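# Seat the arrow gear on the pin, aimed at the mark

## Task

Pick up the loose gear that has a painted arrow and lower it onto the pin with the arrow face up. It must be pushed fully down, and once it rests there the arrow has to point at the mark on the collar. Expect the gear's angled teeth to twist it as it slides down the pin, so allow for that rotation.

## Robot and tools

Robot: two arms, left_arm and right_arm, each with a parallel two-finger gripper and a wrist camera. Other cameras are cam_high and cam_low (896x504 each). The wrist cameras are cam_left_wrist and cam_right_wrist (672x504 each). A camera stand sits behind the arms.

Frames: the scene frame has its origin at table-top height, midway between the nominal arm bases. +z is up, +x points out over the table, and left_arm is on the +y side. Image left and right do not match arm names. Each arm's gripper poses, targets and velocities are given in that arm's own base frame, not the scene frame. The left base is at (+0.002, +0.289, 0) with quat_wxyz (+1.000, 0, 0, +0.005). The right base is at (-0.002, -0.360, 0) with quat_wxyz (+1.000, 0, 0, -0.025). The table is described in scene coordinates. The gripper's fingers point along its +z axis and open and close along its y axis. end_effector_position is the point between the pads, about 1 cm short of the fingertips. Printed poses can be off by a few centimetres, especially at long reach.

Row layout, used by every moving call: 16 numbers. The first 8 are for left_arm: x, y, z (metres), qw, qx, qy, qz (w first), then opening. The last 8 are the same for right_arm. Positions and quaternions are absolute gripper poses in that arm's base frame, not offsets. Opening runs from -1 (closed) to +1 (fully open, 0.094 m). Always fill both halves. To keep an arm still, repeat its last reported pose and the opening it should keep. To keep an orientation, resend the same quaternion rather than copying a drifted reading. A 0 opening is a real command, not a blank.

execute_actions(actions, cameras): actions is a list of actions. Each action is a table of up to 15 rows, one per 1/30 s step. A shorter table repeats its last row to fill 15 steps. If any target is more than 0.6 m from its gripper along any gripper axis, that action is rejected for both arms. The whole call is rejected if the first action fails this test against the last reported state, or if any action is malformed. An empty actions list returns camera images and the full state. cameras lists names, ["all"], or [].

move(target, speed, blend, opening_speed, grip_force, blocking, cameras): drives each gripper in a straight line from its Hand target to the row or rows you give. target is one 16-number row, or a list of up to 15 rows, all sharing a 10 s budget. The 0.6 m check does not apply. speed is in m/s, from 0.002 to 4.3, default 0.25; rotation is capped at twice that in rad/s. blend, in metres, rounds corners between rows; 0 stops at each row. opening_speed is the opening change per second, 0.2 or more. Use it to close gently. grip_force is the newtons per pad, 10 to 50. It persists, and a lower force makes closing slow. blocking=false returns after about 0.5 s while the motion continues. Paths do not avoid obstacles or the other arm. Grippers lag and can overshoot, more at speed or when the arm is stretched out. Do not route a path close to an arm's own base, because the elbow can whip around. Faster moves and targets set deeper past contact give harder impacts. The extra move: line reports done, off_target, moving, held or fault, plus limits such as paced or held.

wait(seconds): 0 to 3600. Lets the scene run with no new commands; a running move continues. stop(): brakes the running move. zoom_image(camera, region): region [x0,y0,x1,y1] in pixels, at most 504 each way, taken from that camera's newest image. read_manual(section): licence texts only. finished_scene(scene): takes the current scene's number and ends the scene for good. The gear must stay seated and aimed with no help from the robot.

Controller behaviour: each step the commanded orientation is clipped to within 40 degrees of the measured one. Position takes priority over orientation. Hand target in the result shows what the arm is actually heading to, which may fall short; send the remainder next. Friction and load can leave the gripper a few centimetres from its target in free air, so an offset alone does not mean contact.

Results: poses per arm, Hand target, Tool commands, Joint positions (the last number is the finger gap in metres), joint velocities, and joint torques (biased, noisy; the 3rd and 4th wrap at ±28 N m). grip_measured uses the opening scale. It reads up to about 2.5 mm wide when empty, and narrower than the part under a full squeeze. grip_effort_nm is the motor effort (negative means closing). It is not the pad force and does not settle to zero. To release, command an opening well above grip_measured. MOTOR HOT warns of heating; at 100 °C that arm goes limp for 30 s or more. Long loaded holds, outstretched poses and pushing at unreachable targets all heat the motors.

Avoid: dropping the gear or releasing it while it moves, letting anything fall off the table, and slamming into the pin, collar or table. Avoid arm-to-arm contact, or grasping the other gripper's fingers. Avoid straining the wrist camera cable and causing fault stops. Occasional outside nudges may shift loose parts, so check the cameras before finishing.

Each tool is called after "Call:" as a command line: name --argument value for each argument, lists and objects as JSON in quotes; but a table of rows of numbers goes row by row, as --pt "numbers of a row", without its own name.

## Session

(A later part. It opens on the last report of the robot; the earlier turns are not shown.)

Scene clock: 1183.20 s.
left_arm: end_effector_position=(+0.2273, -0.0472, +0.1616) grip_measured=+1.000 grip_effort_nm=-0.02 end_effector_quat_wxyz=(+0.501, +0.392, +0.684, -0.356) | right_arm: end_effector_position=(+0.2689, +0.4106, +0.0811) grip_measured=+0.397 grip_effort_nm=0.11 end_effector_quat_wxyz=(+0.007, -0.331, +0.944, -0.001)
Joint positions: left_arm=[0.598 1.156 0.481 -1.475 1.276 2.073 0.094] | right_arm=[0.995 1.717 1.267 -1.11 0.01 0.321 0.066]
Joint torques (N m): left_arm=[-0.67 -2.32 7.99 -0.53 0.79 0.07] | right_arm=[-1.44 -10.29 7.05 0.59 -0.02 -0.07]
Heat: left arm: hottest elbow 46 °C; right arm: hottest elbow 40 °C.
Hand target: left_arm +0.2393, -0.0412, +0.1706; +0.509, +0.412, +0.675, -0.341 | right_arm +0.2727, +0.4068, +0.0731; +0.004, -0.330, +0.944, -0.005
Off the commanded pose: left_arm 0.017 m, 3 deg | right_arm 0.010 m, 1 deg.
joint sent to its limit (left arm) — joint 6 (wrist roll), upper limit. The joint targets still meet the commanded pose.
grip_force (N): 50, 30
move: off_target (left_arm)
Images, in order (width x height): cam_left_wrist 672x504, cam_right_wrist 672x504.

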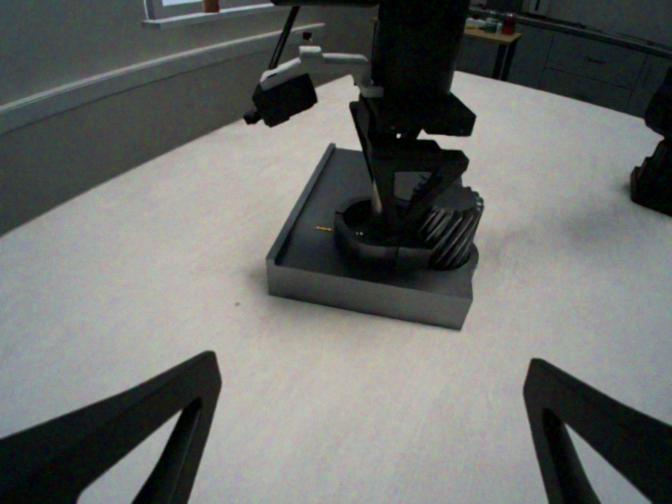

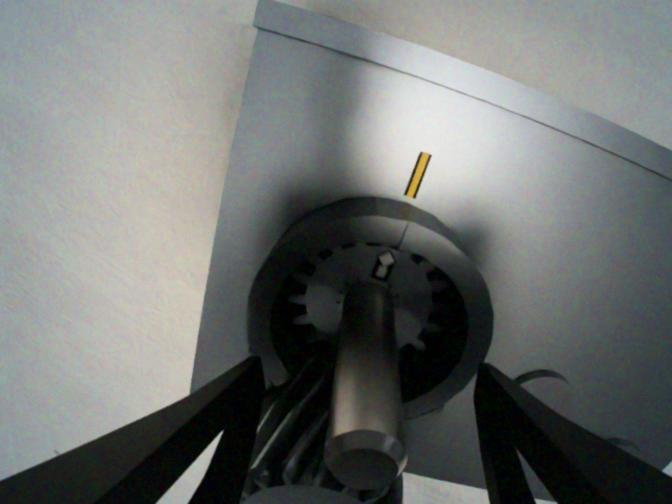

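Call:
move --pt "0.2400 -0.0412 0.1703 0.509 0.412 0.674 -0.341 1 0.2735 0.412 0.17 0.004 -0.330 0.9440 -0.005 0.4" --pt "0.2400 -0.0412 0.1703 0.509 0.412 0.674 -0.341 1 0.255 0.390 0.23 0.0 -0.1045 0.9945 0.0 1" --speed '[0.1,0.2]' --cameras '["cam_right_wrist","cam_left_wrist"]'

Call:
zoom_image --camera "cam_right_wrist" --region '[230, 80, 510, 360]'

Call:
zoom_image --camera "cam_left_wrist" --region '[310, 130, 490, 280]'

Scene clock: 1203.30 s.
left_arm: end_effector_position=(+0.2273, -0.0472, +0.1616) grip_measured=+1.000 grip_effort_nm=-0.03 end_effector_quat_wxyz=(+0.501, +0.392, +0.684, -0.356) | right_arm: end_effector_position=(+0.2438, +0.3759, +0.1984) grip_measured=+0.997 grip_effort_nm=0.11 end_effector_quat_wxyz=(-0.025, -0.112, +0.993, -0.028)
Joint positions: left_arm=[0.598 1.156 0.481 -1.475 1.276 2.073 0.094] | right_arm=[0.995 1.571 1.404 -1.478 -0.003 0.771 0.094]
Joint torques (N m): left_arm=[-0.44 -2.43 7.99 -0.42 0.78 0.09] | right_arm=[-0.91 -10.99 12.71 -0.14 0 0.14]
Heat: left arm: hottest elbow 46 °C; right arm: hottest elbow 39 °C.
Hand target: left_arm +0.2393, -0.0412, +0.1706; +0.509, +0.412, +0.675, -0.341 | right_arm +0.2540, +0.3884, +0.2299; +0.000, -0.105, +0.995, +0.000
Off the commanded pose: left_arm 0.017 m, 3 deg | right_arm 0.036 m, 4 deg.
joint sent to its limit (left arm) — joint 6 (wrist roll), upper limit. The joint targets still meet the commanded pose.
grip_force (N): 50, 30
move: off_target (left_arm, right_arm); target 2's new opening was sent with right_arm's hand 0.036 m and 4 deg from that target
Images, in order (width x height): cam_left_wrist 672x504, cam_right_wrist 672x504.

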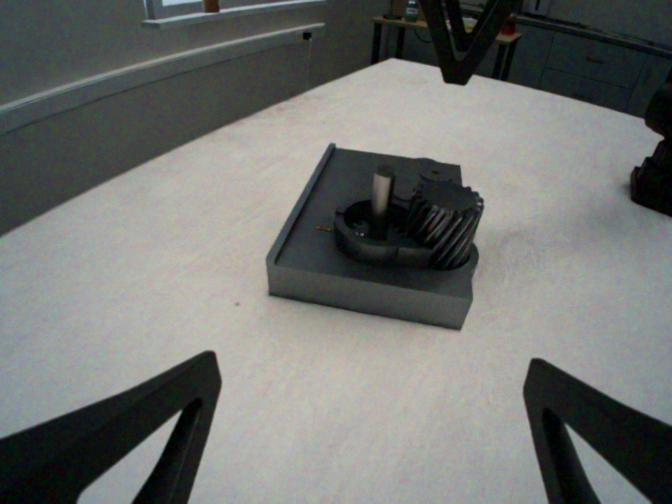

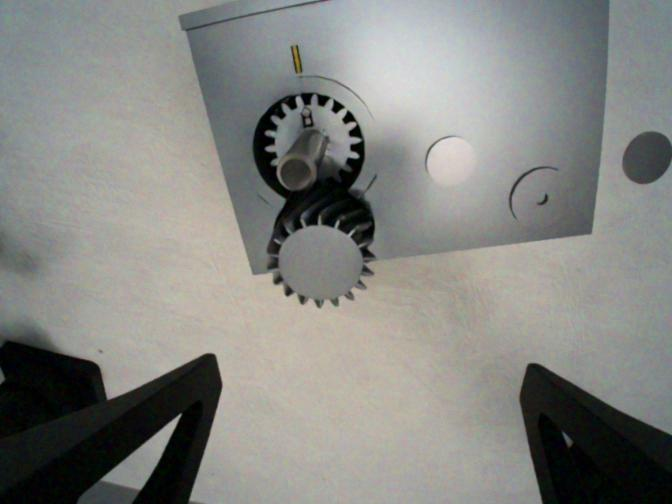

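Scaled by 1.800 from the camera's image (finer frame: 960x720).

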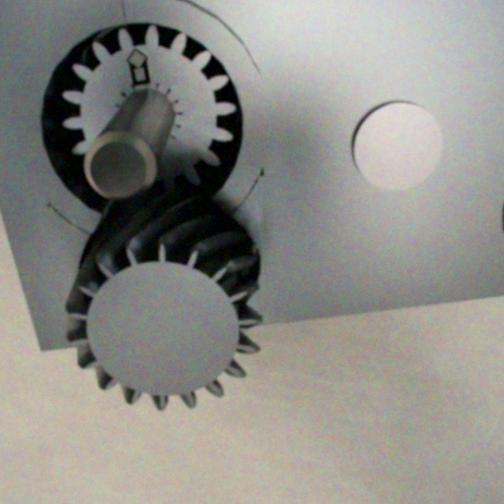

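Scaled by 2.800 from the camera's image (finer frame: 960x720).

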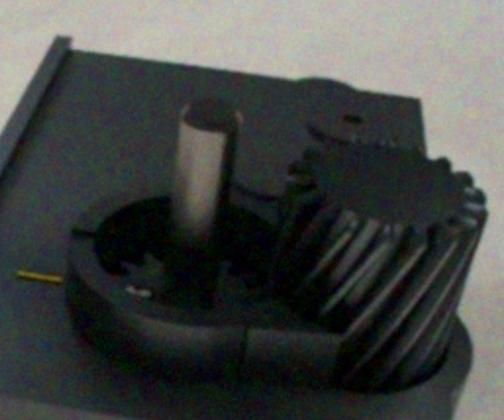

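Call:
zoom_image --camera "cam_right_wrist" --region '[240, 30, 380, 210]'

Scaled by 2.800 from the camera's image (finer frame: 960x720).

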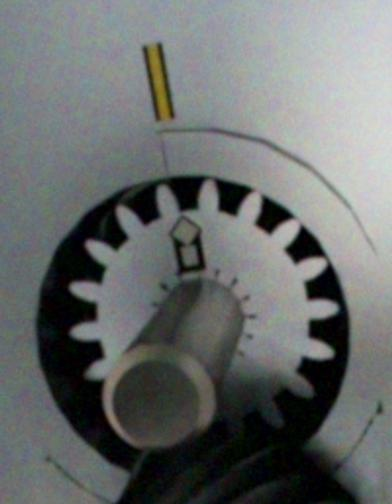

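Call:
finished_scene --scene 1

The scene is finished: the task was done.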